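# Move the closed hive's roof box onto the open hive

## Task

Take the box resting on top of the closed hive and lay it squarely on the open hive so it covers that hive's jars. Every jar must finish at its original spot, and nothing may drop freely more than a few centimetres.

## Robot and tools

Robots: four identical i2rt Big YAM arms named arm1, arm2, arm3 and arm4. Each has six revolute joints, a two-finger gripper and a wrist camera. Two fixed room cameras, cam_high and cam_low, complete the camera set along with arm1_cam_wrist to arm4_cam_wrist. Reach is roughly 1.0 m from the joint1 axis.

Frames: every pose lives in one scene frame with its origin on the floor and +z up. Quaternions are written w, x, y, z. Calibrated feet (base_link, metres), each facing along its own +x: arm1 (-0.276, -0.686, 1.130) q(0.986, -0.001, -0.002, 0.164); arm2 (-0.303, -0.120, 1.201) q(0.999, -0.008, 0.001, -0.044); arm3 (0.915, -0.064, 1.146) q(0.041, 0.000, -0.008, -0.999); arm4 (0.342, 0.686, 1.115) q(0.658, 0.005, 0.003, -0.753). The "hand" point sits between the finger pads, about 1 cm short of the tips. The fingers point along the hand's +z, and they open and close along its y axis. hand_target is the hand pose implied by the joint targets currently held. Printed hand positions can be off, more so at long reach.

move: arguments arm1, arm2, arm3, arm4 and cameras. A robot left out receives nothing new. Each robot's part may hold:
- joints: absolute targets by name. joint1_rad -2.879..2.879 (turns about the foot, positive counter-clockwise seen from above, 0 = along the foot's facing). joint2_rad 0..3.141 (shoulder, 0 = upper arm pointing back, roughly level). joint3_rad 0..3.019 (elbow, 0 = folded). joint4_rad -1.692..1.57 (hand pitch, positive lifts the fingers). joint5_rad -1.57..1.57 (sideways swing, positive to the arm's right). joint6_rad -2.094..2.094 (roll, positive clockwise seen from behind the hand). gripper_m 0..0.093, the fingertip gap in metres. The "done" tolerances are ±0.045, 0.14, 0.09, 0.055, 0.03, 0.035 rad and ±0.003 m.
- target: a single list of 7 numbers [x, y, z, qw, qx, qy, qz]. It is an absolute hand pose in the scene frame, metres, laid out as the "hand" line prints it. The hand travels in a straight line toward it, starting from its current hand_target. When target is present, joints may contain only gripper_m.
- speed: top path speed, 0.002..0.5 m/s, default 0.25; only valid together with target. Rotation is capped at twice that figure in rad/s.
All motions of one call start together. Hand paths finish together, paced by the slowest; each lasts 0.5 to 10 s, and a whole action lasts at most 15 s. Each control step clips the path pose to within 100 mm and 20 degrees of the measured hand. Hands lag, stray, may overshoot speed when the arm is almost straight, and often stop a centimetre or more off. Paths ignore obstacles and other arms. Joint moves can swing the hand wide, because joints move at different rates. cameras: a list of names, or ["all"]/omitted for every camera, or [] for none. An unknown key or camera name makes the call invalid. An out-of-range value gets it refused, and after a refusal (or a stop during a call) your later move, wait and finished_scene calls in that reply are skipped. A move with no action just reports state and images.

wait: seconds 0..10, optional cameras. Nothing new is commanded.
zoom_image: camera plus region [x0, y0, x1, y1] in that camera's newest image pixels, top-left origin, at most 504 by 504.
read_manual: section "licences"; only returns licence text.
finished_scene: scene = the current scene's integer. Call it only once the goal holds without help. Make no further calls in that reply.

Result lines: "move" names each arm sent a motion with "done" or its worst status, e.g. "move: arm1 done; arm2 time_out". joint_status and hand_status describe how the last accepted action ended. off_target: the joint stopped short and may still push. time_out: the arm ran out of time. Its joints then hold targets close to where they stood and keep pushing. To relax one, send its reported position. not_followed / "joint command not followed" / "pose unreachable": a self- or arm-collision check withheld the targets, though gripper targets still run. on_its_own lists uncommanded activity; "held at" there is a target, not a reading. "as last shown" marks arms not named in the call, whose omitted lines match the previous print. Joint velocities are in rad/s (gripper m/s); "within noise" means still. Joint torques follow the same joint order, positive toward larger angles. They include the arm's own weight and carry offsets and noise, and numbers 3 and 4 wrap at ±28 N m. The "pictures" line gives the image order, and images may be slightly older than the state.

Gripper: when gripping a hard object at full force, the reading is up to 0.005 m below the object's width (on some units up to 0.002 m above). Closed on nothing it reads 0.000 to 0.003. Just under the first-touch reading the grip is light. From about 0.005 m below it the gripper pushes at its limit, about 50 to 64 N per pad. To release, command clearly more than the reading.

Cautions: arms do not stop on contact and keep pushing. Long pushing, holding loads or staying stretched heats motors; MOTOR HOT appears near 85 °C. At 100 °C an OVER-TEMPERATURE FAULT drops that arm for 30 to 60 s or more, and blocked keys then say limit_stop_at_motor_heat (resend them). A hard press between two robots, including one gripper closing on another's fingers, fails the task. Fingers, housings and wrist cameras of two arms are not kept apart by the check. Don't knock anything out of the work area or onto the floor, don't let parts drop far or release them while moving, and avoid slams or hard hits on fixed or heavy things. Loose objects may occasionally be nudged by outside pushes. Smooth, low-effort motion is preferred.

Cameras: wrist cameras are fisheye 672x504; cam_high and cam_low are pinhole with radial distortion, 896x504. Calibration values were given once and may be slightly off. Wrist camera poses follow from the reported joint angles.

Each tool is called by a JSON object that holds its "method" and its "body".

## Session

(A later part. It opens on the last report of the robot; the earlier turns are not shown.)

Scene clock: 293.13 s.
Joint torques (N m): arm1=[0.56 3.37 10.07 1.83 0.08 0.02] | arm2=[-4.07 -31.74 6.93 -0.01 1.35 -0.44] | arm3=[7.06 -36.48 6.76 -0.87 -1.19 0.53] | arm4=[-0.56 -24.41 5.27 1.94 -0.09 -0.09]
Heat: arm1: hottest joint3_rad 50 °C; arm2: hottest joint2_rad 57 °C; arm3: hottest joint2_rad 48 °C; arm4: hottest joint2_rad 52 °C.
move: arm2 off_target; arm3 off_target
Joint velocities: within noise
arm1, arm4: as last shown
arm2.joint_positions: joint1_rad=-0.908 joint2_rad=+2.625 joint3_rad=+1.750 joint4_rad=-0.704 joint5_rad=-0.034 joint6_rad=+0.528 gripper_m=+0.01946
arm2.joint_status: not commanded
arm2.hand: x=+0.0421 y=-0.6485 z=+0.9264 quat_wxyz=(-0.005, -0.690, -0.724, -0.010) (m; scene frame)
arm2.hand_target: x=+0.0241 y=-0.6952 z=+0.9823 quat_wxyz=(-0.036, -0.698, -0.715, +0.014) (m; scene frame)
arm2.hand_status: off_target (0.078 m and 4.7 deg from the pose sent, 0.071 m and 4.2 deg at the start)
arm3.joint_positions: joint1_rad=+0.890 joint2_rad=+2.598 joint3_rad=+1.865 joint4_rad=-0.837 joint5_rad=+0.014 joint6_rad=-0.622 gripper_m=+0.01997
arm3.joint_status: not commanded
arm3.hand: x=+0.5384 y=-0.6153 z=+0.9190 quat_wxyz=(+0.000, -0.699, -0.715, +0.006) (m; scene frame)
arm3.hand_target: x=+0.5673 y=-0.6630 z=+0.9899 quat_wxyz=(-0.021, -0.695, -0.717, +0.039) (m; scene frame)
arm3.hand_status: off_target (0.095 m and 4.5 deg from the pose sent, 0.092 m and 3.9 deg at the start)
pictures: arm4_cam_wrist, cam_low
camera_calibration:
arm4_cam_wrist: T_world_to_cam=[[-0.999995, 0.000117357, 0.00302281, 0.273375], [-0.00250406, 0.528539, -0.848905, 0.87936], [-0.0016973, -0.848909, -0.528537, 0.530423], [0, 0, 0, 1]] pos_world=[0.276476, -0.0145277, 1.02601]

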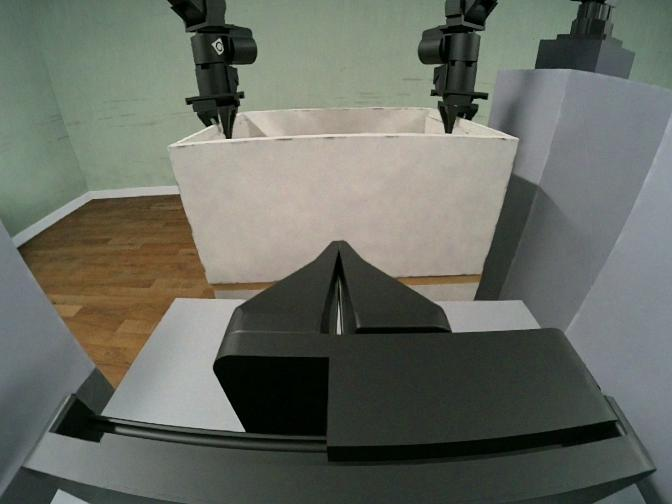

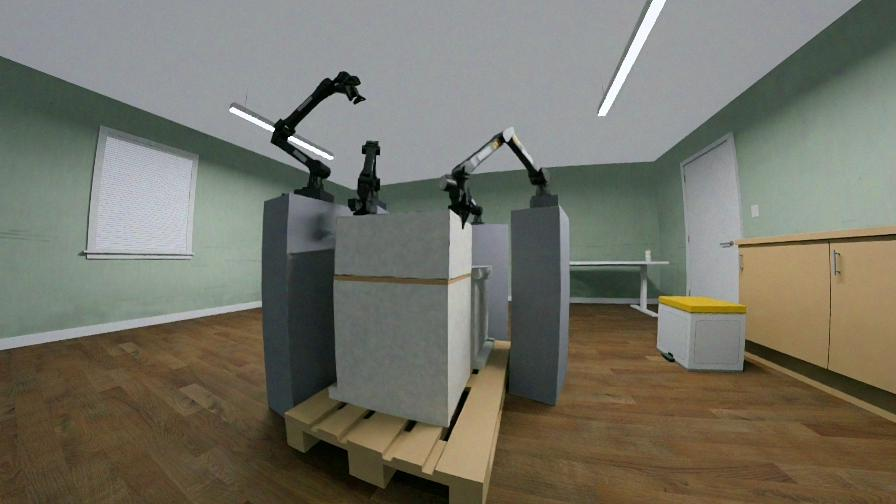

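{"method": "move", "body": {"arm2": {"target":[0.0195,-0.699,0.985,0.036,0.698,0.716,-0.0127],"speed":0.02}, "arm3": {"target":[0.5615,-0.6665,0.994,0.019,0.696,0.716,-0.040],"speed":0.02}, "cameras": ["arm4_cam_wrist","cam_low"]}}

{"method": "zoom_image", "body": {"camera": "arm4_cam_wrist", "region": [180, 240, 260, 320]}}

{"method": "zoom_image", "body": {"camera": "arm4_cam_wrist", "region": [440, 230, 520, 310]}}

{"method": "zoom_image", "body": {"camera": "cam_low", "region": [420, 215, 480, 305]}}

{"method": "zoom_image", "body": {"camera": "cam_low", "region": [320, 215, 370, 290]}}

Scene clock: 297.53 s.
Joint torques (N m): arm1=[0.5 3.31 10.07 1.81 0.08 0.02] | arm2=[-4.66 -31.79 6.95 -0.17 1.38 -0.53] | arm3=[6.65 -35.55 8.27 -1.17 -1.16 0.49] | arm4=[-0.5 -23.77 5.3 1.87 -0.06 -0.07]
Heat: arm1: hottest joint3_rad 50 °C; arm2: hottest joint2_rad 58 °C; arm3: hottest joint2_rad 51 °C; arm4: hottest joint2_rad 52 °C.
move: arm2 off_target; arm3 off_target
Joint velocities: within noise
arm1, arm4: as last shown
arm2.joint_positions: joint1_rad=-0.908 joint2_rad=+2.625 joint3_rad=+1.747 joint4_rad=-0.700 joint5_rad=-0.034 joint6_rad=+0.528 gripper_m=+0.01946
arm2.joint_status: not commanded
arm2.hand: x=+0.0417 y=-0.6480 z=+0.9257 quat_wxyz=(-0.005, -0.690, -0.724, -0.010) (m; scene frame)
arm2.hand_target: x=+0.0186 y=-0.6970 z=+0.9820 quat_wxyz=(-0.035, -0.698, -0.715, +0.014) (m; scene frame)
arm2.hand_status: off_target (0.081 m and 4.6 deg from the pose sent, 0.081 m and 4.7 deg at the start)
arm3.joint_positions: joint1_rad=+0.888 joint2_rad=+2.598 joint3_rad=+1.864 joint4_rad=-0.835 joint5_rad=+0.013 joint6_rad=-0.622 gripper_m=+0.01997
arm3.joint_status: not commanded
arm3.hand: x=+0.5380 y=-0.6149 z=+0.9187 quat_wxyz=(+0.000, -0.699, -0.715, +0.007) (m; scene frame)
arm3.hand_target: x=+0.5622 y=-0.6642 z=+0.9896 quat_wxyz=(-0.021, -0.696, -0.717, +0.039) (m; scene frame)
arm3.hand_status: off_target (0.094 m and 4.4 deg from the pose sent, 0.094 m and 4.5 deg at the start)
pictures: arm4_cam_wrist, cam_low
camera_calibration:
arm4_cam_wrist: T_world_to_cam=[[-0.999995, 0.000117357, 0.00302281, 0.273375], [-0.00250406, 0.528539, -0.848905, 0.87936], [-0.0016973, -0.848909, -0.528537, 0.530423], [0, 0, 0, 1]] pos_world=[0.276476, -0.0145277, 1.02601]

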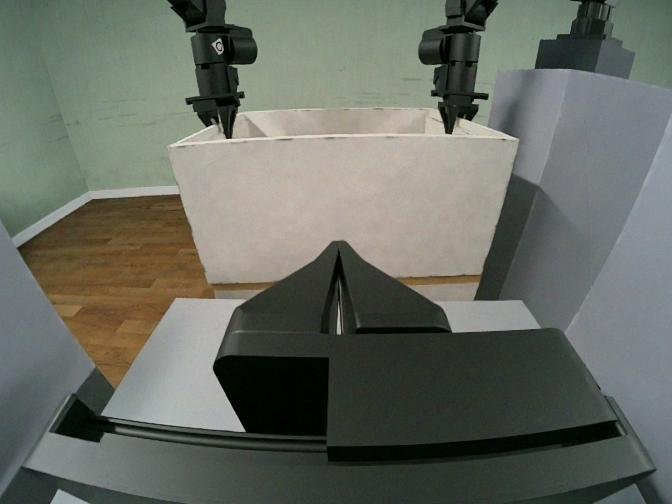

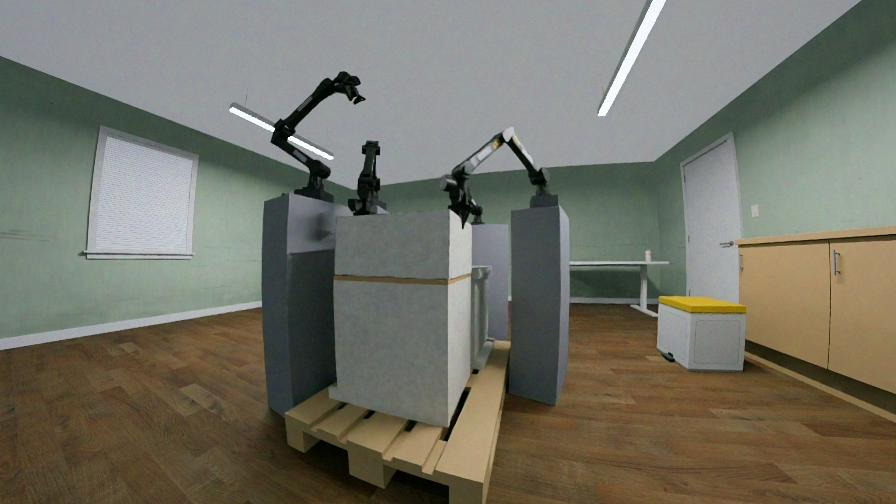

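Scaled by 6.300 from the camera's 672x504 image, which has a finer 960x720 frame.

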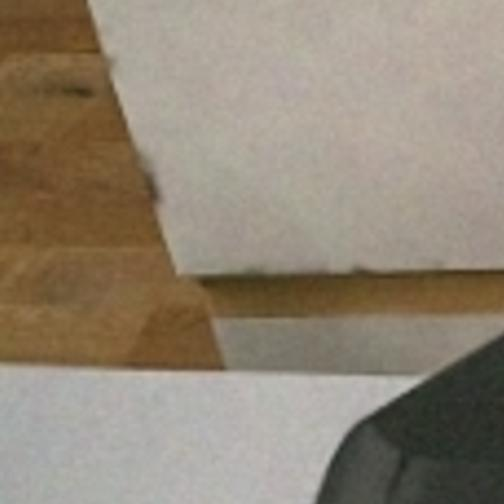

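Scaled by 6.300 from the camera's 672x504 image, which has a finer 960x720 frame.

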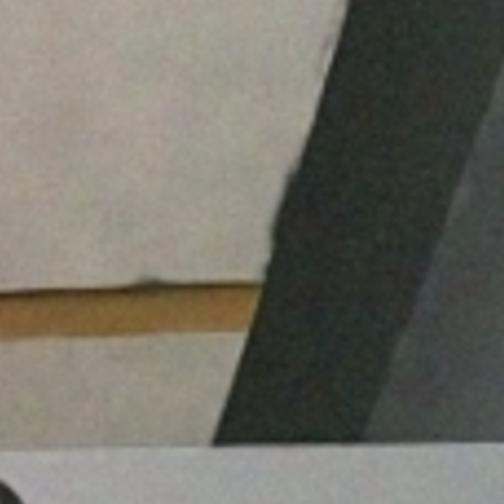

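Scaled by 5.600.

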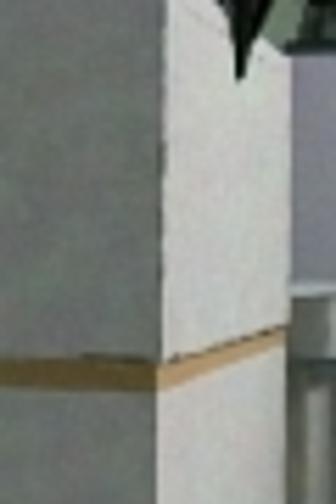

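Scaled by 6.720.

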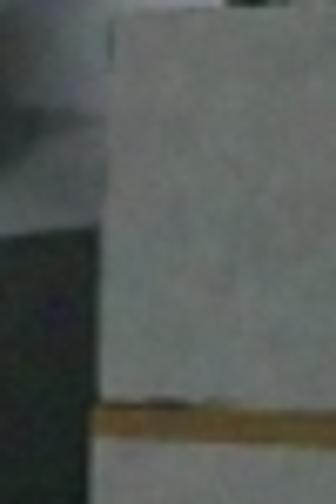

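{"method": "move", "body": {"arm2": {"target":[0.0195,-0.708,0.989,0.036,0.698,0.716,-0.0127],"speed":0.02}, "arm3": {"target":[0.560,-0.676,0.999,0.019,0.696,0.716,-0.040],"speed":0.02}, "cameras": ["arm4_cam_wrist","cam_low"]}}

{"method": "zoom_image", "body": {"camera": "arm4_cam_wrist", "region": [180, 240, 260, 320]}}

{"method": "zoom_image", "body": {"camera": "arm4_cam_wrist", "region": [440, 230, 520, 310]}}

{"method": "zoom_image", "body": {"camera": "cam_low", "region": [420, 215, 480, 305]}}

{"method": "zoom_image", "body": {"camera": "cam_low", "region": [320, 215, 370, 290]}}

Scene clock: 302.23 s.
Joint torques (N m): arm1=[0.5 3.37 10.07 1.83 0.08 0.02] | arm2=[-5.3 -31.38 9.14 -1.16 1.4 -0.59] | arm3=[7.06 -34.73 10.74 -1.78 -1.16 0.53] | arm4=[-0.38 -23.77 5.22 1.73 -0.1 -0.06]
Heat: arm1: hottest joint3_rad 50 °C; arm2: hottest joint2_rad 59 °C; arm3: hottest joint2_rad 53 °C; arm4: hottest joint2_rad 52 °C.
move: arm2 off_target; arm3 off_target
Joint velocities: within noise
arm1, arm4: as last shown
arm2.joint_positions: joint1_rad=-0.908 joint2_rad=+2.625 joint3_rad=+1.747 joint4_rad=-0.700 joint5_rad=-0.034 joint6_rad=+0.528 gripper_m=+0.01946
arm2.joint_status: not commanded
arm2.hand: x=+0.0417 y=-0.6480 z=+0.9257 quat_wxyz=(-0.005, -0.690, -0.724, -0.010) (m; scene frame)
arm2.hand_target: x=+0.0178 y=-0.7052 z=+0.9864 quat_wxyz=(-0.036, -0.698, -0.715, +0.015) (m; scene frame)
arm2.hand_status: off_target (0.090 m and 4.6 deg from the pose sent, 0.090 m and 4.6 deg at the start)
arm3.joint_positions: joint1_rad=+0.888 joint2_rad=+2.598 joint3_rad=+1.868 joint4_rad=-0.842 joint5_rad=+0.013 joint6_rad=-0.622 gripper_m=+0.01997
arm3.joint_status: not commanded
arm3.hand: x=+0.5376 y=-0.6155 z=+0.9200 quat_wxyz=(+0.000, -0.699, -0.715, +0.006) (m; scene frame)
arm3.hand_target: x=+0.5613 y=-0.6716 z=+0.9940 quat_wxyz=(-0.022, -0.695, -0.717, +0.040) (m; scene frame)
arm3.hand_status: off_target (0.102 m and 4.5 deg from the pose sent, 0.103 m and 4.4 deg at the start; pose on its path clipped on 20 of 38 steps)
pictures: arm4_cam_wrist, cam_low
camera_calibration:
arm4_cam_wrist: T_world_to_cam=[[-0.999995, 0.000117357, 0.00302281, 0.273375], [-0.00250406, 0.528539, -0.848905, 0.87936], [-0.0016973, -0.848909, -0.528537, 0.530423], [0, 0, 0, 1]] pos_world=[0.276476, -0.0145277, 1.02601]

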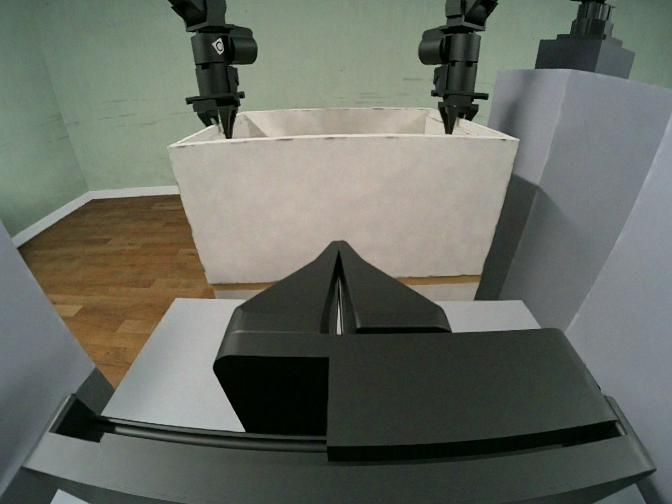

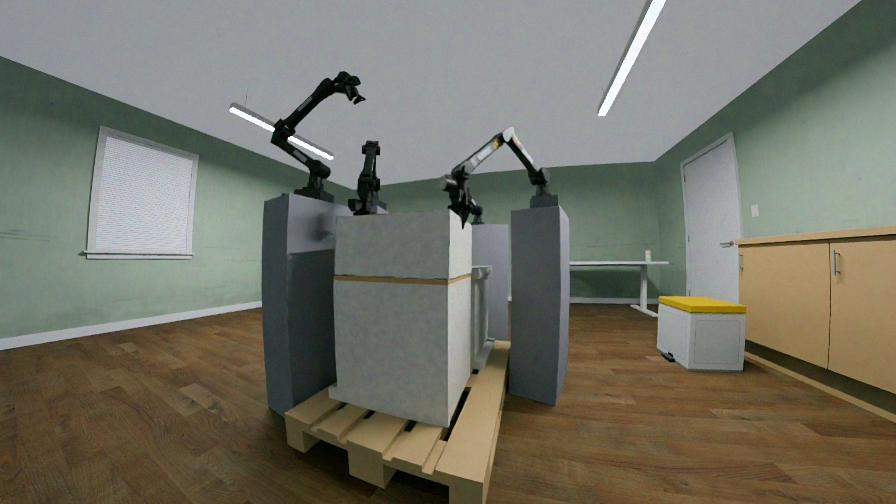

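Scaled by 6.300 from the camera's 672x504 image, which has a finer 960x720 frame.

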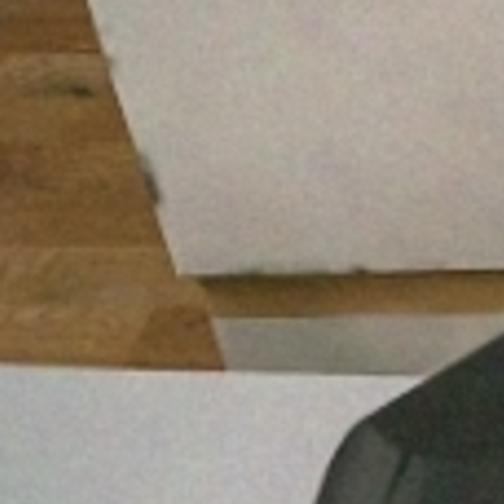

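Scaled by 6.300 from the camera's 672x504 image, which has a finer 960x720 frame.

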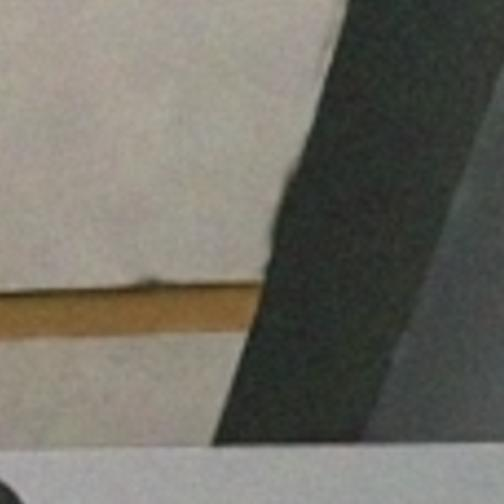

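Scaled by 5.600.

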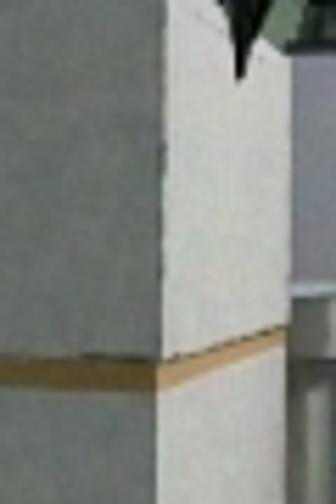

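Scaled by 6.720.

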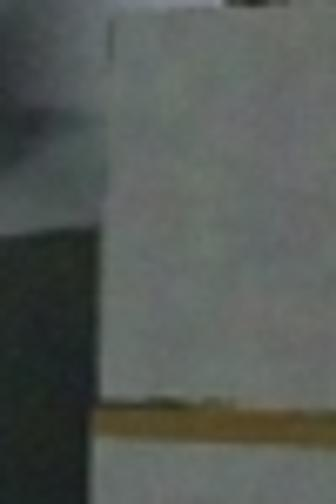

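{"method": "move", "body": {"arm2": {"target":[0.019,-0.709,0.993,0.026,0.698,0.715,-0.0135],"speed":0.02}, "arm3": {"target":[0.560,-0.678,0.999,0.022,0.695,0.717,-0.040],"speed":0.02}, "cameras": ["arm4_cam_wrist","cam_low"]}}

{"method": "zoom_image", "body": {"camera": "arm4_cam_wrist", "region": [180, 180, 510, 330]}}

{"method": "zoom_image", "body": {"camera": "cam_low", "region": [310, 200, 490, 310]}}

Scene clock: 310.07 s.
Joint torques (N m): arm1=[0.44 3.25 10.07 1.85 0.08 0.01] | arm2=[-5.3 -31.15 10 -1.8 1.62 -0.57] | arm3=[7 -34.49 11.06 -1.73 -1.38 0.49] | arm4=[-0.97 -24.12 5.31 1.8 -0.09 -0.09]
Heat: arm1: hottest joint3_rad 50 °C; arm2: hottest joint2_rad 60 °C; arm3: hottest joint2_rad 55 °C; arm4: hottest joint2_rad 53 °C.
move: arm2 off_target; arm3 off_target
Joint velocities: within noise
arm1.joint_positions: joint1_rad=-0.101 joint2_rad=+0.597 joint3_rad=+1.316 joint4_rad=-1.146 joint5_rad=+0.204 joint6_rad=-0.336 gripper_m=+0.09396
arm1.joint_status: not commanded
arm1.hand: x=-0.0198 y=-0.6619 z=+1.6805 quat_wxyz=(-0.534, +0.180, -0.818, +0.115) (m; scene frame)
arm1.hand_target: x=-0.0229 y=-0.6626 z=+1.6934 quat_wxyz=(-0.546, +0.177, -0.811, +0.115) (m; scene frame)
arm1.hand_status: not commanded
arm2.joint_positions: joint1_rad=-0.908 joint2_rad=+2.625 joint3_rad=+1.756 joint4_rad=-0.719 joint5_rad=-0.032 joint6_rad=+0.528 gripper_m=+0.01946
arm2.joint_status: not commanded
arm2.hand: x=+0.0415 y=-0.6481 z=+0.9279 quat_wxyz=(+0.000, -0.690, -0.724, -0.011) (m; scene frame)
arm2.hand_target: x=+0.0172 y=-0.7058 z=+0.9904 quat_wxyz=(-0.026, -0.699, -0.714, +0.015) (m; scene frame)
arm2.hand_status: off_target (0.092 m and 4.3 deg from the pose sent, 0.094 m and 3.9 deg at the start)
arm3.joint_positions: joint1_rad=+0.888 joint2_rad=+2.598 joint3_rad=+1.868 joint4_rad=-0.842 joint5_rad=+0.012 joint6_rad=-0.622 gripper_m=+0.01997
arm3.joint_status: not commanded
arm3.hand: x=+0.5376 y=-0.6154 z=+0.9200 quat_wxyz=(+0.000, -0.699, -0.715, +0.006) (m; scene frame)
arm3.hand_target: x=+0.5612 y=-0.6726 z=+0.9934 quat_wxyz=(-0.024, -0.694, -0.718, +0.040) (m; scene frame)
arm3.hand_status: off_target (0.103 m and 4.7 deg from the pose sent, 0.103 m and 4.7 deg at the start; pose on its path clipped on 22 of 30 steps)
arm4.joint_positions: joint1_rad=+0.032 joint2_rad=+2.833 joint3_rad=+1.688 joint4_rad=+1.210 joint5_rad=-0.097 joint6_rad=+0.010 gripper_m=+0.00035
arm4.joint_status: not commanded
arm4.hand: x=+0.2772 y=-0.1177 z=+0.9554 quat_wxyz=(-0.514, -0.489, -0.483, +0.513) (m; scene frame)
arm4.hand_target: x=+0.2800 y=-0.1200 z=+0.9600 quat_wxyz=(-0.513, -0.487, -0.487, +0.513) (m; scene frame)
arm4.hand_status: not commanded
pictures: arm4_cam_wrist, cam_low
camera_calibration:
arm4_cam_wrist: T_world_to_cam=[[-0.999995, 0.000117357, 0.00302281, 0.273375], [-0.00250406, 0.528539, -0.848905, 0.87936], [-0.0016973, -0.848909, -0.528537, 0.530423], [0, 0, 0, 1]] pos_world=[0.276476, -0.0145277, 1.02601]

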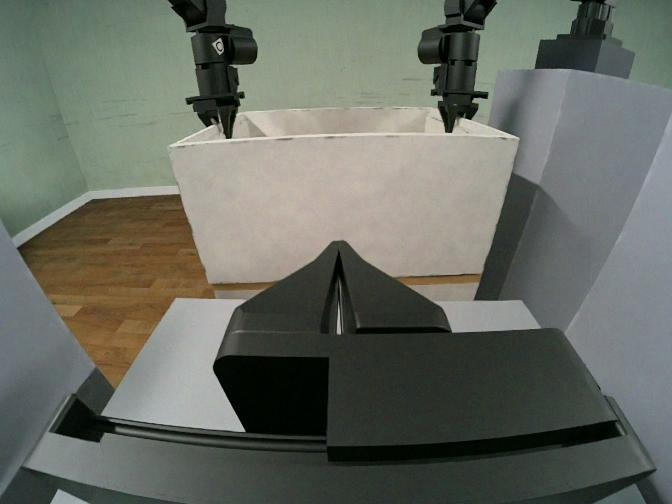

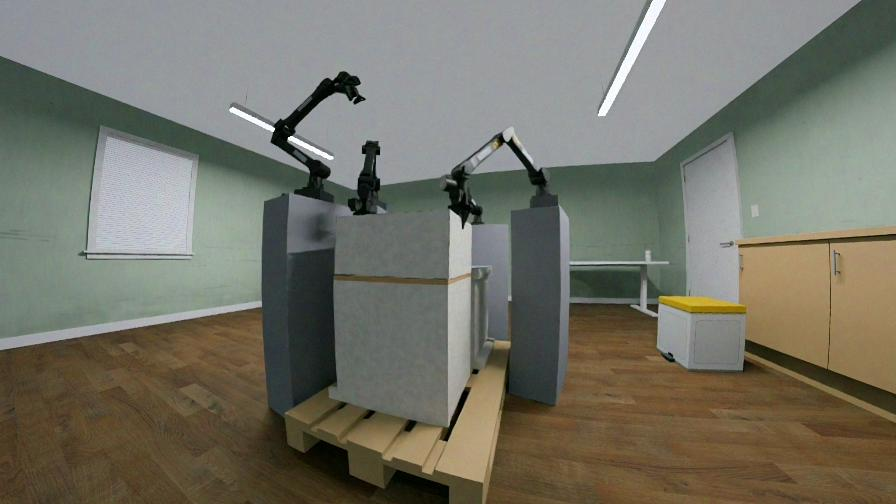

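Scaled by 1.527 from the camera's 672x504 image, which has a finer 960x720 frame.

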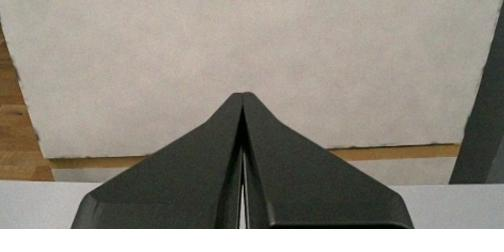

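Scaled by 2.800.

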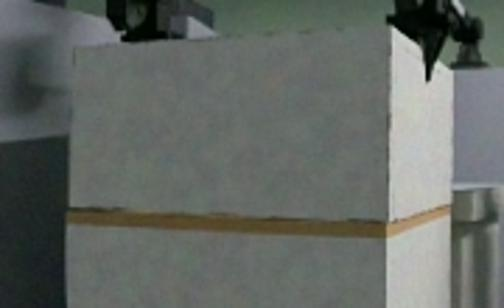

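{"method": "move", "body": {"arm2": {"target":[0.020,-0.702,1.004,0.026,0.698,0.715,-0.0135],"speed":0.03}, "arm3": {"target":[0.553,-0.663,1.003,0.022,0.695,0.717,-0.040],"speed":0.03}, "cameras": ["arm4_cam_wrist"]}}

{"method": "zoom_image", "body": {"camera": "arm4_cam_wrist", "region": [180, 180, 510, 330]}}

Scene clock: 313.53 s.
Joint torques (N m): arm1=[0.44 3.37 10.06 1.81 0.08 0.02] | arm2=[-4.84 -33.55 7.83 -1.85 1.57 -0.52] | arm3=[5.71 -36.42 8.29 -1.47 -1.36 0.36] | arm4=[-1.14 -23.41 5.23 1.69 -0.05 -0.09]
Heat: arm1: hottest joint3_rad 50 °C; arm2: hottest joint2_rad 60 °C; arm3: hottest joint2_rad 56 °C; arm4: hottest joint2_rad 53 °C.
move: arm2 off_target; arm3 off_target
Joint velocities: within noise
arm1, arm4: as last shown
arm2.joint_positions: joint1_rad=-0.908 joint2_rad=+2.625 joint3_rad=+1.756 joint4_rad=-0.722 joint5_rad=-0.030 joint6_rad=+0.528 gripper_m=+0.01946
arm2.joint_status: not commanded
arm2.hand: x=+0.0410 y=-0.6478 z=+0.9280 quat_wxyz=(+0.002, -0.690, -0.723, -0.010) (m; scene frame)
arm2.hand_target: x=+0.0191 y=-0.6998 z=+0.9990 quat_wxyz=(-0.026, -0.699, -0.715, +0.015) (m; scene frame)
arm2.hand_status: off_target (0.096 m and 4.4 deg from the pose sent, 0.096 m and 4.3 deg at the start)
arm3.joint_positions: joint1_rad=+0.885 joint2_rad=+2.598 joint3_rad=+1.868 joint4_rad=-0.842 joint5_rad=+0.011 joint6_rad=-0.627 gripper_m=+0.01997
arm3.joint_status: not commanded
arm3.hand: x=+0.5360 y=-0.6142 z=+0.9200 quat_wxyz=(-0.001, -0.699, -0.715, +0.005) (m; scene frame)
arm3.hand_target: x=+0.5536 y=-0.6609 z=+0.9978 quat_wxyz=(-0.024, -0.695, -0.718, +0.039) (m; scene frame)
arm3.hand_status: off_target (0.098 m and 4.7 deg from the pose sent, 0.097 m and 4.7 deg at the start)
pictures: arm4_cam_wrist
camera_calibration:
arm4_cam_wrist: T_world_to_cam=[[-0.999995, 0.000117357, 0.00302281, 0.273375], [-0.00250406, 0.528539, -0.848905, 0.87936], [-0.0016973, -0.848909, -0.528537, 0.530423], [0, 0, 0, 1]] pos_world=[0.276476, -0.0145277, 1.02601]

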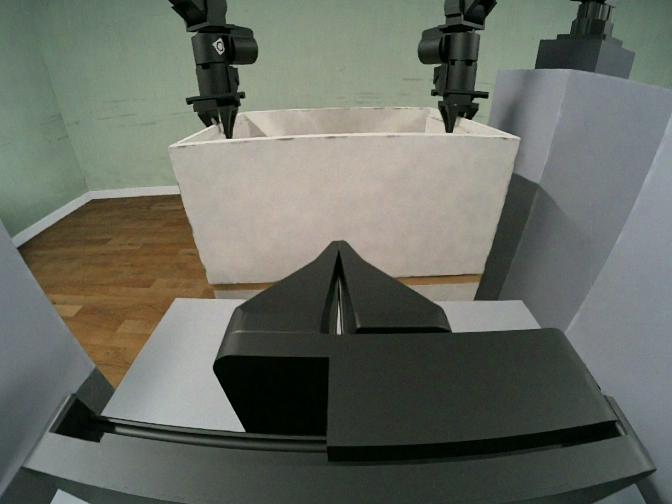

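Scaled by 1.527 from the camera's 672x504 image, which has a finer 960x720 frame.

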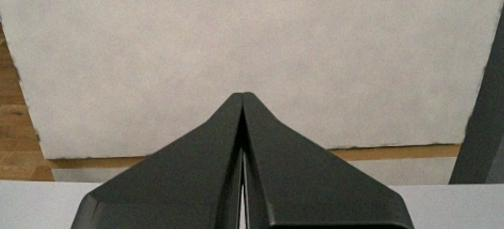

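{"method": "move", "body": {"arm2": {"target":[0.024,-0.693,0.980,0.020,0.698,0.715,-0.0135],"speed":0.02}, "arm3": {"target":[0.550,-0.655,0.978,0.018,0.695,0.717,-0.030],"speed":0.02}, "cameras": []}}

{"method": "move", "body": {"arm2": {"target":[0.028,-0.682,0.960,0.014,0.698,0.715,-0.0135],"speed":0.02}, "arm3": {"target":[0.545,-0.645,0.955,0.012,0.695,0.717,-0.020],"speed":0.02}, "cameras": ["arm4_cam_wrist","cam_low"]}}

{"method": "zoom_image", "body": {"camera": "arm4_cam_wrist", "region": [180, 180, 510, 330]}}

{"method": "zoom_image", "body": {"camera": "cam_low", "region": [310, 200, 490, 310]}}

Scene clock: 318.47 s.
Joint torques (N m): arm1=[0.5 3.31 10.07 1.85 0.08 0.01] | arm2=[-4.01 -30.15 8.14 -0.88 1.56 -0.38] | arm3=[5.25 -33.03 9.07 -1.16 -1.12 0.31] | arm4=[-0.62 -24.18 5.24 1.66 -0.05 -0.09]
Heat: arm1: hottest joint3_rad 50 °C; arm2: hottest joint2_rad 61 °C; arm3: hottest joint2_rad 57 °C; arm4: hottest joint2_rad 53 °C.
move: arm2 off_target; arm3 off_target
Joint velocities: within noise
arm1, arm4: as last shown
arm2.joint_positions: joint1_rad=-0.908 joint2_rad=+2.625 joint3_rad=+1.756 joint4_rad=-0.722 joint5_rad=-0.028 joint6_rad=+0.528 gripper_m=+0.01947
arm2.joint_status: not commanded
arm2.hand: x=+0.0407 y=-0.6480 z=+0.9279 quat_wxyz=(+0.002, -0.690, -0.724, -0.009) (m; scene frame)
arm2.hand_target: x=+0.0232 y=-0.6914 z=+0.9780 quat_wxyz=(-0.020, -0.699, -0.715, +0.014) (m; scene frame)
arm2.hand_status: off_target (0.071 m and 3.8 deg from the pose sent, 0.071 m and 3.9 deg at the start)
arm3.joint_positions: joint1_rad=+0.883 joint2_rad=+2.598 joint3_rad=+1.868 joint4_rad=-0.842 joint5_rad=+0.010 joint6_rad=-0.630 gripper_m=+0.01997
arm3.joint_status: not commanded
arm3.hand: x=+0.5353 y=-0.6138 z=+0.9199 quat_wxyz=(-0.001, -0.698, -0.716, +0.005) (m; scene frame)
arm3.hand_target: x=+0.5508 y=-0.6535 z=+0.9757 quat_wxyz=(-0.019, -0.695, -0.718, +0.030) (m; scene frame)
arm3.hand_status: off_target (0.073 m and 3.4 deg from the pose sent, 0.072 m and 3.5 deg at the start)
pictures: none
No camera images: "cameras" was empty.

Scene clock: 320.10 s.
Joint torques (N m): arm1=[0.5 3.31 10.07 1.84 0.08 0.01] | arm2=[-2.9 -27.58 8.03 -0.16 1.51 -0.26] | arm3=[4.31 -29.68 10.06 -0.98 -0.8 0.24] | arm4=[-0.15 -24.47 5.31 1.84 -0.08 -0.12]
Heat: arm1: hottest joint3_rad 50 °C; arm2: hottest joint2_rad 61 °C; arm3: hottest joint2_rad 57 °C; arm4: hottest joint2_rad 53 °C.
move: arm2 off_target; arm3 off_target
Joint velocities: within noise
arm1, arm4: as last shown
arm2.joint_positions: joint1_rad=-0.907 joint2_rad=+2.625 joint3_rad=+1.756 joint4_rad=-0.721 joint5_rad=-0.025 joint6_rad=+0.528 gripper_m=+0.01947
arm2.joint_status: not commanded
arm2.hand: x=+0.0406 y=-0.6478 z=+0.9275 quat_wxyz=(+0.002, -0.690, -0.724, -0.007) (m; scene frame)
arm2.hand_target: x=+0.0276 y=-0.6810 z=+0.9595 quat_wxyz=(-0.014, -0.699, -0.715, +0.014) (m; scene frame)
arm2.hand_status: off_target (0.049 m and 3.3 deg from the pose sent, 0.049 m and 3.4 deg at the start)
arm3.joint_positions: joint1_rad=+0.881 joint2_rad=+2.599 joint3_rad=+1.868 joint4_rad=-0.842 joint5_rad=+0.011 joint6_rad=-0.634 gripper_m=+0.01997
arm3.joint_status: not commanded
arm3.hand: x=+0.5342 y=-0.6127 z=+0.9194 quat_wxyz=(-0.001, -0.697, -0.717, +0.005) (m; scene frame)
arm3.hand_target: x=+0.5455 y=-0.6439 z=+0.9545 quat_wxyz=(-0.013, -0.696, -0.718, +0.020) (m; scene frame)
arm3.hand_status: off_target (0.049 m and 2.2 deg from the pose sent, 0.048 m and 2.1 deg at the start)
pictures: arm4_cam_wrist, cam_low
camera_calibration:
arm4_cam_wrist: T_world_to_cam=[[-0.999995, 0.000117357, 0.00302281, 0.273375], [-0.00250406, 0.528539, -0.848905, 0.87936], [-0.0016973, -0.848909, -0.528537, 0.530423], [0, 0, 0, 1]] pos_world=[0.276476, -0.0145277, 1.02601]

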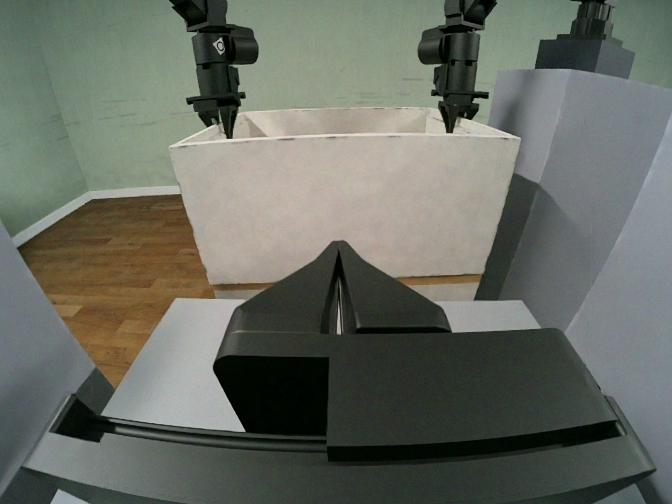

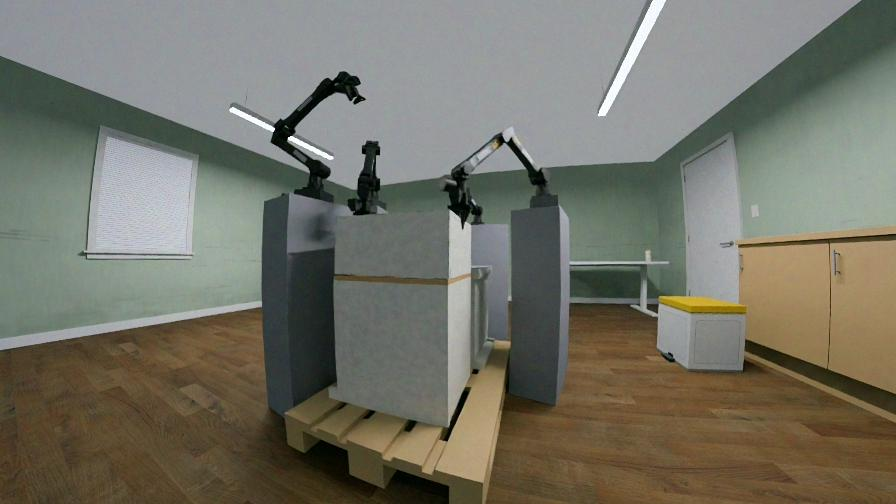

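Scaled by 1.527 from the camera's 672x504 image, which has a finer 960x720 frame.

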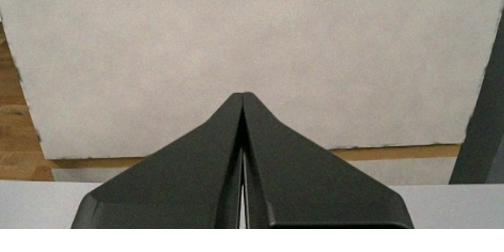

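Scaled by 2.800.

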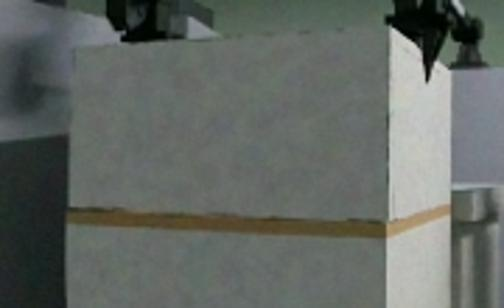

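{"method": "move", "body": {"arm2": {"target":[0.033,-0.671,0.938,0.008,0.698,0.715,-0.010],"speed":0.02}, "arm3": {"target":[0.541,-0.635,0.930,0.006,0.697,0.717,-0.012],"speed":0.02}, "cameras": []}}

{"method": "move", "body": {"arm2": {"target":[0.037,-0.660,0.915,0.003,0.698,0.715,-0.0085],"speed":0.02}, "arm3": {"target":[0.537,-0.624,0.905,0.002,0.697,0.717,-0.007],"speed":0.02}, "cameras": ["arm4_cam_wrist"]}}

{"method": "zoom_image", "body": {"camera": "arm4_cam_wrist", "region": [180, 180, 510, 330]}}

Scene clock: 324.20 s.
Joint torques (N m): arm1=[0.38 3.37 10.07 1.84 0.08 0.02] | arm2=[-1.9 -25.64 8.5 0.24 1.26 -0.11] | arm3=[3.72 -26.34 10.54 -0.31 -0.34 0.2] | arm4=[-1.08 -24.41 5.18 1.85 -0.04 -0.11]
Heat: arm1: hottest joint3_rad 50 °C; arm2: hottest joint2_rad 60 °C; arm3: hottest joint2_rad 57 °C; arm4: hottest joint2_rad 53 °C.
move: arm2 off_target; arm3 off_target
Joint velocities: within noise
arm1, arm4: as last shown
arm2.joint_positions: joint1_rad=-0.907 joint2_rad=+2.636 joint3_rad=+1.756 joint4_rad=-0.711 joint5_rad=-0.023 joint6_rad=+0.529 gripper_m=+0.01946
arm2.joint_status: not commanded
arm2.hand: x=+0.0394 y=-0.6466 z=+0.9209 quat_wxyz=(+0.002, -0.690, -0.724, -0.006) (m; scene frame)
arm2.hand_target: x=+0.0327 y=-0.6705 z=+0.9383 quat_wxyz=(-0.008, -0.699, -0.715, +0.010) (m; scene frame)
arm2.hand_status: off_target (0.030 m and 2.6 deg from the pose sent, 0.027 m and 2.7 deg at the start)
arm3.joint_positions: joint1_rad=+0.878 joint2_rad=+2.604 joint3_rad=+1.872 joint4_rad=-0.843 joint5_rad=+0.010 joint6_rad=-0.639 gripper_m=+0.01997
arm3.joint_status: not commanded
arm3.hand: x=+0.5326 y=-0.6114 z=+0.9174 quat_wxyz=(-0.001, -0.697, -0.717, +0.004) (m; scene frame)
arm3.hand_target: x=+0.5416 y=-0.6344 z=+0.9302 quat_wxyz=(-0.006, -0.697, -0.717, +0.012) (m; scene frame)
arm3.hand_status: off_target (0.028 m and 1.1 deg from the pose sent, 0.025 m and 1.0 deg at the start)
pictures: none
No camera images: "cameras" was empty.

Scene clock: 326.07 s.
Joint torques (N m): arm1=[0.5 3.43 10.07 1.83 0.08 0.02] | arm2=[-0.85 -22.36 9.1 1.06 1.19 0.01] | arm3=[2.78 -23.3 10.25 0.62 -0.06 0.09] | arm4=[-1.03 -24.29 5.18 1.94 -0.08 -0.12]
Heat: arm1: hottest joint3_rad 50 °C; arm2: hottest joint2_rad 59 °C; arm3: hottest joint2_rad 57 °C; arm4: hottest joint2_rad 53 °C.
move: arm2 off_target; arm3 off_target
Joint velocities: within noise
arm1, arm4: as last shown
arm2.joint_positions: joint1_rad=-0.907 joint2_rad=+2.638 joint3_rad=+1.756 joint4_rad=-0.706 joint5_rad=-0.023 joint6_rad=+0.532 gripper_m=+0.01946
arm2.joint_status: not commanded
arm2.hand: x=+0.0397 y=-0.6470 z=+0.9198 quat_wxyz=(+0.001, -0.691, -0.722, -0.006) (m; scene frame)
arm2.hand_target: x=+0.0369 y=-0.6597 z=+0.9155 quat_wxyz=(-0.003, -0.698, -0.716, +0.008) (m; scene frame)
arm2.hand_status: off_target (0.014 m and 2.1 deg from the pose sent, 0.015 m and 2.3 deg at the start)
arm3.joint_positions: joint1_rad=+0.877 joint2_rad=+2.609 joint3_rad=+1.877 joint4_rad=-0.843 joint5_rad=+0.010 joint6_rad=-0.640 gripper_m=+0.01997
arm3.joint_status: not commanded
arm3.hand: x=+0.5315 y=-0.6117 z=+0.9158 quat_wxyz=(-0.001, -0.697, -0.717, +0.004) (m; scene frame)
arm3.hand_target: x=+0.5373 y=-0.6235 z=+0.9055 quat_wxyz=(-0.002, -0.697, -0.717, +0.007) (m; scene frame)
arm3.hand_status: off_target (0.017 m and 0.3 deg from the pose sent, 0.018 m and 0.4 deg at the start)
pictures: arm4_cam_wrist
camera_calibration:
arm4_cam_wrist: T_world_to_cam=[[-0.999995, 0.000117357, 0.00302281, 0.273375], [-0.00250406, 0.528539, -0.848905, 0.87936], [-0.0016973, -0.848909, -0.528537, 0.530423], [0, 0, 0, 1]] pos_world=[0.276476, -0.0145277, 1.02601]

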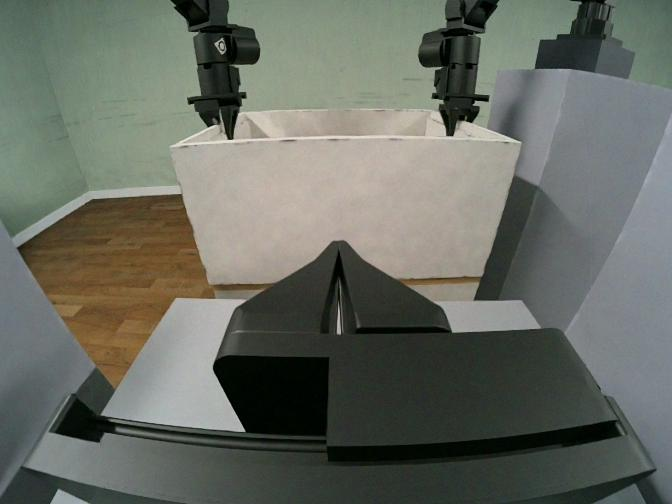

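Scaled by 1.527 from the camera's 672x504 image, which has a finer 960x720 frame.

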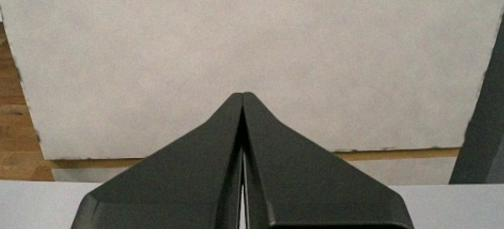

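{"method": "move", "body": {"arm2": {"target":[0.039,-0.652,0.898,0.001,0.698,0.715,-0.0085],"speed":0.02}, "arm3": {"target":[0.534,-0.616,0.888,0.001,0.697,0.717,-0.005],"speed":0.02}, "cameras": []}}

{"method": "move", "body": {"arm2": {"target":[0.039,-0.650,0.886,0.001,0.698,0.715,-0.0085],"speed":0.02}, "arm3": {"target":[0.533,-0.614,0.874,0.001,0.697,0.717,-0.005],"speed":0.02}, "cameras": ["arm4_cam_wrist","cam_low"]}}

{"method": "zoom_image", "body": {"camera": "arm4_cam_wrist", "region": [180, 180, 510, 330]}}

{"method": "zoom_image", "body": {"camera": "cam_low", "region": [310, 200, 490, 310]}}

Scene clock: 329.97 s.
Joint torques (N m): arm1=[0.44 3.31 10.06 1.83 0.08 0.01] | arm2=[0.09 -19.96 8.77 2.15 1.15 0.06] | arm3=[1.96 -21.36 9.66 1.57 0 0.01] | arm4=[-0.79 -24.12 5.37 1.85 -0.04 -0.09]
Heat: arm1: hottest joint3_rad 50 °C; arm2: hottest joint2_rad 58 °C; arm3: hottest joint2_rad 55 °C; arm4: hottest joint2_rad 53 °C.
move: arm2 off_target; arm3 off_target
Joint velocities: within noise
arm1, arm4: as last shown
arm2.joint_positions: joint1_rad=-0.906 joint2_rad=+2.639 joint3_rad=+1.756 joint4_rad=-0.705 joint5_rad=-0.021 joint6_rad=+0.537 gripper_m=+0.01946
arm2.joint_status: not commanded
arm2.hand: x=+0.0396 y=-0.6467 z=+0.9191 quat_wxyz=(+0.001, -0.693, -0.721, -0.005) (m; scene frame)
arm2.hand_target: x=+0.0384 y=-0.6512 z=+0.8990 quat_wxyz=(-0.001, -0.699, -0.715, +0.008) (m; scene frame)
arm2.hand_status: off_target (0.022 m and 1.8 deg from the pose sent, 0.022 m and 2.1 deg at the start)
arm3.joint_positions: joint1_rad=+0.876 joint2_rad=+2.611 joint3_rad=+1.877 joint4_rad=-0.842 joint5_rad=+0.010 joint6_rad=-0.642 gripper_m=+0.01997
arm3.joint_status: not commanded
arm3.hand: x=+0.5314 y=-0.6110 z=+0.9145 quat_wxyz=(-0.001, -0.697, -0.717, +0.004) (m; scene frame)
arm3.hand_target: x=+0.5349 y=-0.6147 z=+0.8889 quat_wxyz=(-0.001, -0.697, -0.717, +0.005) (m; scene frame)
arm3.hand_status: off_target (0.027 m and 0.2 deg from the pose sent, 0.028 m and 0.1 deg at the start)
pictures: none
No camera images: "cameras" was empty.

Scene clock: 331.20 s.
Joint torques (N m): arm1=[0.44 3.37 10.06 1.84 0.09 0.02] | arm2=[-0.21 -18.26 9.11 2.74 1.14 0.1] | arm3=[1.73 -19.6 9.81 2.28 0 -0.02] | arm4=[-1.08 -24.59 5.33 1.85 -0.07 -0.1]
Heat: arm1: hottest joint3_rad 50 °C; arm2: hottest joint2_rad 58 °C; arm3: hottest joint2_rad 55 °C; arm4: hottest joint2_rad 53 °C.
move: arm2 off_target; arm3 off_target
Joint velocities: within noise
arm1, arm4: as last shown
arm2.joint_positions: joint1_rad=-0.906 joint2_rad=+2.640 joint3_rad=+1.756 joint4_rad=-0.704 joint5_rad=-0.021 joint6_rad=+0.537 gripper_m=+0.01946
arm2.joint_status: not commanded
arm2.hand: x=+0.0396 y=-0.6463 z=+0.9184 quat_wxyz=(+0.002, -0.693, -0.721, -0.005) (m; scene frame)
arm2.hand_target: x=+0.0379 y=-0.6481 z=+0.8878 quat_wxyz=(-0.001, -0.698, -0.716, +0.008) (m; scene frame)
arm2.hand_status: off_target (0.033 m and 1.8 deg from the pose sent, 0.033 m and 1.9 deg at the start)
arm3.joint_positions: joint1_rad=+0.876 joint2_rad=+2.612 joint3_rad=+1.877 joint4_rad=-0.841 joint5_rad=+0.010 joint6_rad=-0.643 gripper_m=+0.01997
arm3.joint_status: not commanded
arm3.hand: x=+0.5313 y=-0.6108 z=+0.9138 quat_wxyz=(-0.001, -0.696, -0.718, +0.004) (m; scene frame)
arm3.hand_target: x=+0.5348 y=-0.6115 z=+0.8762 quat_wxyz=(-0.001, -0.697, -0.717, +0.005) (m; scene frame)
arm3.hand_status: off_target (0.040 m and 0.2 deg from the pose sent, 0.041 m and 0.2 deg at the start)
pictures: arm4_cam_wrist, cam_low
camera_calibration:
arm4_cam_wrist: T_world_to_cam=[[-0.999995, 0.000117357, 0.00302281, 0.273375], [-0.00250406, 0.528539, -0.848905, 0.87936], [-0.0016973, -0.848909, -0.528537, 0.530423], [0, 0, 0, 1]] pos_world=[0.276476, -0.0145277, 1.02601]

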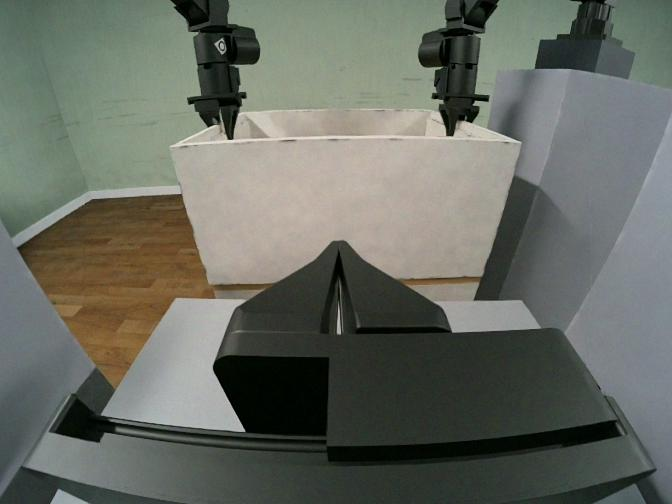

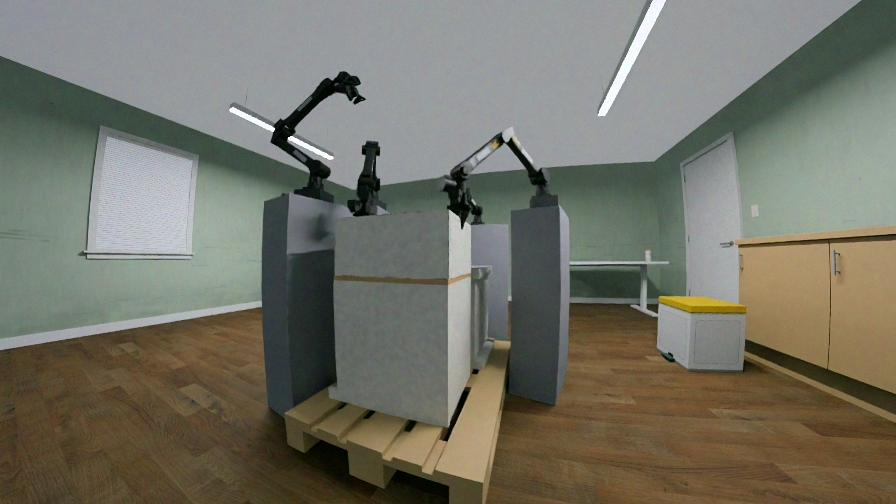

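Scaled by 1.527 from the camera's 672x504 image, which has a finer 960x720 frame.

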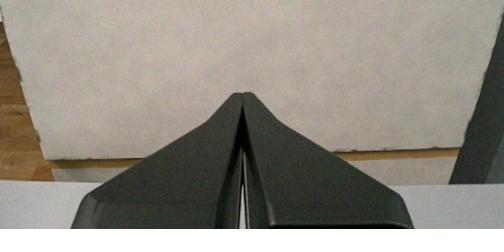

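Scaled by 2.800.

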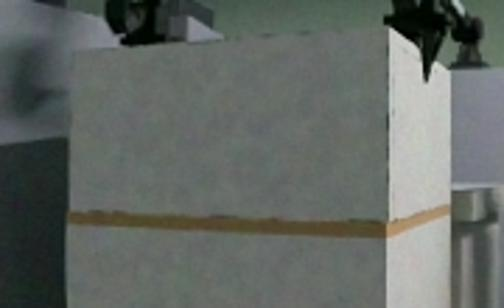

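{"method": "move", "body": {"arm2": {"target":[0.039,-0.648,0.876,0.001,0.698,0.715,-0.0085],"speed":0.02}, "arm3": {"target":[0.533,-0.612,0.862,0.001,0.697,0.717,-0.005],"speed":0.02}, "cameras": []}}

{"method": "move", "body": {"arm2": {"joints":{"gripper_m":0.024}}, "arm3": {"joints":{"gripper_m":0.024}}, "cameras": ["arm4_cam_wrist"]}}

Scene clock: 336.70 s.
Joint torques (N m): arm1=[0.5 3.31 10.07 1.83 0.08 0.02] | arm2=[0.21 -17.08 9.16 3.44 1.08 0.07] | arm3=[1.55 -18.26 9.52 2.96 0.01 -0.04] | arm4=[-1.03 -24.29 5.29 1.78 -0.1 -0.1]
Heat: arm1: hottest joint3_rad 50 °C; arm2: hottest joint2_rad 56 °C; arm3: hottest joint2_rad 53 °C; arm4: hottest joint2_rad 54 °C.
move: arm2 off_target; arm3 off_target
Joint velocities: within noise
arm1.joint_positions: joint1_rad=-0.101 joint2_rad=+0.597 joint3_rad=+1.316 joint4_rad=-1.146 joint5_rad=+0.204 joint6_rad=-0.336 gripper_m=+0.09396
arm1.joint_status: not commanded
arm1.hand: x=-0.0198 y=-0.6619 z=+1.6805 quat_wxyz=(-0.534, +0.180, -0.818, +0.115) (m; scene frame)
arm1.hand_target: x=-0.0229 y=-0.6626 z=+1.6934 quat_wxyz=(-0.546, +0.177, -0.811, +0.115) (m; scene frame)
arm1.hand_status: not commanded
arm2.joint_positions: joint1_rad=-0.905 joint2_rad=+2.641 joint3_rad=+1.756 joint4_rad=-0.704 joint5_rad=-0.020 joint6_rad=+0.538 gripper_m=+0.01946
arm2.joint_status: not commanded
arm2.hand: x=+0.0397 y=-0.6462 z=+0.9181 quat_wxyz=(+0.002, -0.693, -0.721, -0.005) (m; scene frame)
arm2.hand_target: x=+0.0373 y=-0.6451 z=+0.8790 quat_wxyz=(-0.001, -0.698, -0.716, +0.008) (m; scene frame)
arm2.hand_status: off_target (0.042 m and 1.8 deg from the pose sent, 0.042 m and 1.8 deg at the start)
arm3.joint_positions: joint1_rad=+0.875 joint2_rad=+2.613 joint3_rad=+1.877 joint4_rad=-0.840 joint5_rad=+0.010 joint6_rad=-0.643 gripper_m=+0.01997
arm3.joint_status: not commanded
arm3.hand: x=+0.5311 y=-0.6106 z=+0.9130 quat_wxyz=(-0.001, -0.696, -0.718, +0.004) (m; scene frame)
arm3.hand_target: x=+0.5356 y=-0.6081 z=+0.8654 quat_wxyz=(-0.001, -0.697, -0.717, +0.005) (m; scene frame)
arm3.hand_status: off_target (0.051 m and 0.2 deg from the pose sent, 0.052 m and 0.2 deg at the start)
arm4.joint_positions: joint1_rad=+0.032 joint2_rad=+2.833 joint3_rad=+1.688 joint4_rad=+1.210 joint5_rad=-0.097 joint6_rad=+0.010 gripper_m=+0.00035
arm4.joint_status: not commanded
arm4.hand: x=+0.2772 y=-0.1177 z=+0.9554 quat_wxyz=(-0.514, -0.489, -0.483, +0.513) (m; scene frame)
arm4.hand_target: x=+0.2800 y=-0.1200 z=+0.9600 quat_wxyz=(-0.513, -0.487, -0.487, +0.513) (m; scene frame)
arm4.hand_status: not commanded
pictures: none
No camera images: "cameras" was empty.

Scene clock: 337.50 s.
Joint torques (N m): arm1=[0.5 3.31 10.07 1.85 0.08 0.02] | arm2=[0.03 -20.72 8.03 1.24 0.19 0.04] | arm3=[1.55 -22.77 7.97 0.64 -0.05 -0.03] | arm4=[-1.2 -24.7 5.29 1.99 -0.07 -0.05]
Heat: arm1: hottest joint3_rad 50 °C; arm2: hottest joint2_rad 56 °C; arm3: hottest joint2_rad 53 °C; arm4: hottest joint2_rad 54 °C.
move: arm2 done; arm3 done
Joint velocities: within noise
arm1, arm4: as last shown
arm2.joint_positions: joint1_rad=-0.903 joint2_rad=+2.680 joint3_rad=+1.767 joint4_rad=-0.655 joint5_rad=+0.000 joint6_rad=+0.543 gripper_m=+0.02396
arm2.joint_status: all done
arm2.hand: x=+0.0386 y=-0.6487 z=+0.8970 quat_wxyz=(-0.006, -0.694, -0.720, +0.007) (m; scene frame)
arm2.hand_target: x=+0.0372 y=-0.6450 z=+0.8789 quat_wxyz=(-0.001, -0.698, -0.716, +0.008) (m; scene frame)
arm2.hand_status: not commanded
arm3.joint_positions: joint1_rad=+0.875 joint2_rad=+2.660 joint3_rad=+1.892 joint4_rad=-0.782 joint5_rad=+0.011 joint6_rad=-0.643 gripper_m=+0.02392
arm3.joint_status: all done
arm3.hand: x=+0.5288 y=-0.6140 z=+0.8869 quat_wxyz=(-0.002, -0.696, -0.717, +0.017) (m; scene frame)
arm3.hand_target: x=+0.5357 y=-0.6081 z=+0.8655 quat_wxyz=(-0.001, -0.697, -0.717, +0.005) (m; scene frame)
arm3.hand_status: not commanded
pictures: arm4_cam_wrist
camera_calibration:
arm4_cam_wrist: T_world_to_cam=[[-0.999995, 0.000117357, 0.00302281, 0.273375], [-0.00250406, 0.528539, -0.848905, 0.87936], [-0.0016973, -0.848909, -0.528537, 0.530423], [0, 0, 0, 1]] pos_world=[0.276476, -0.0145277, 1.02601]

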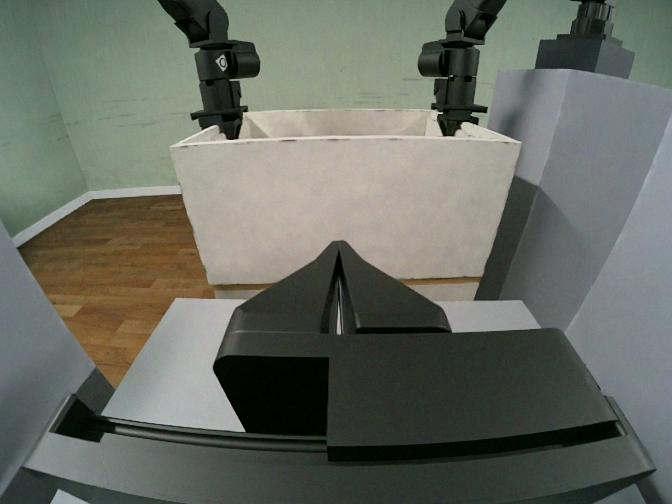

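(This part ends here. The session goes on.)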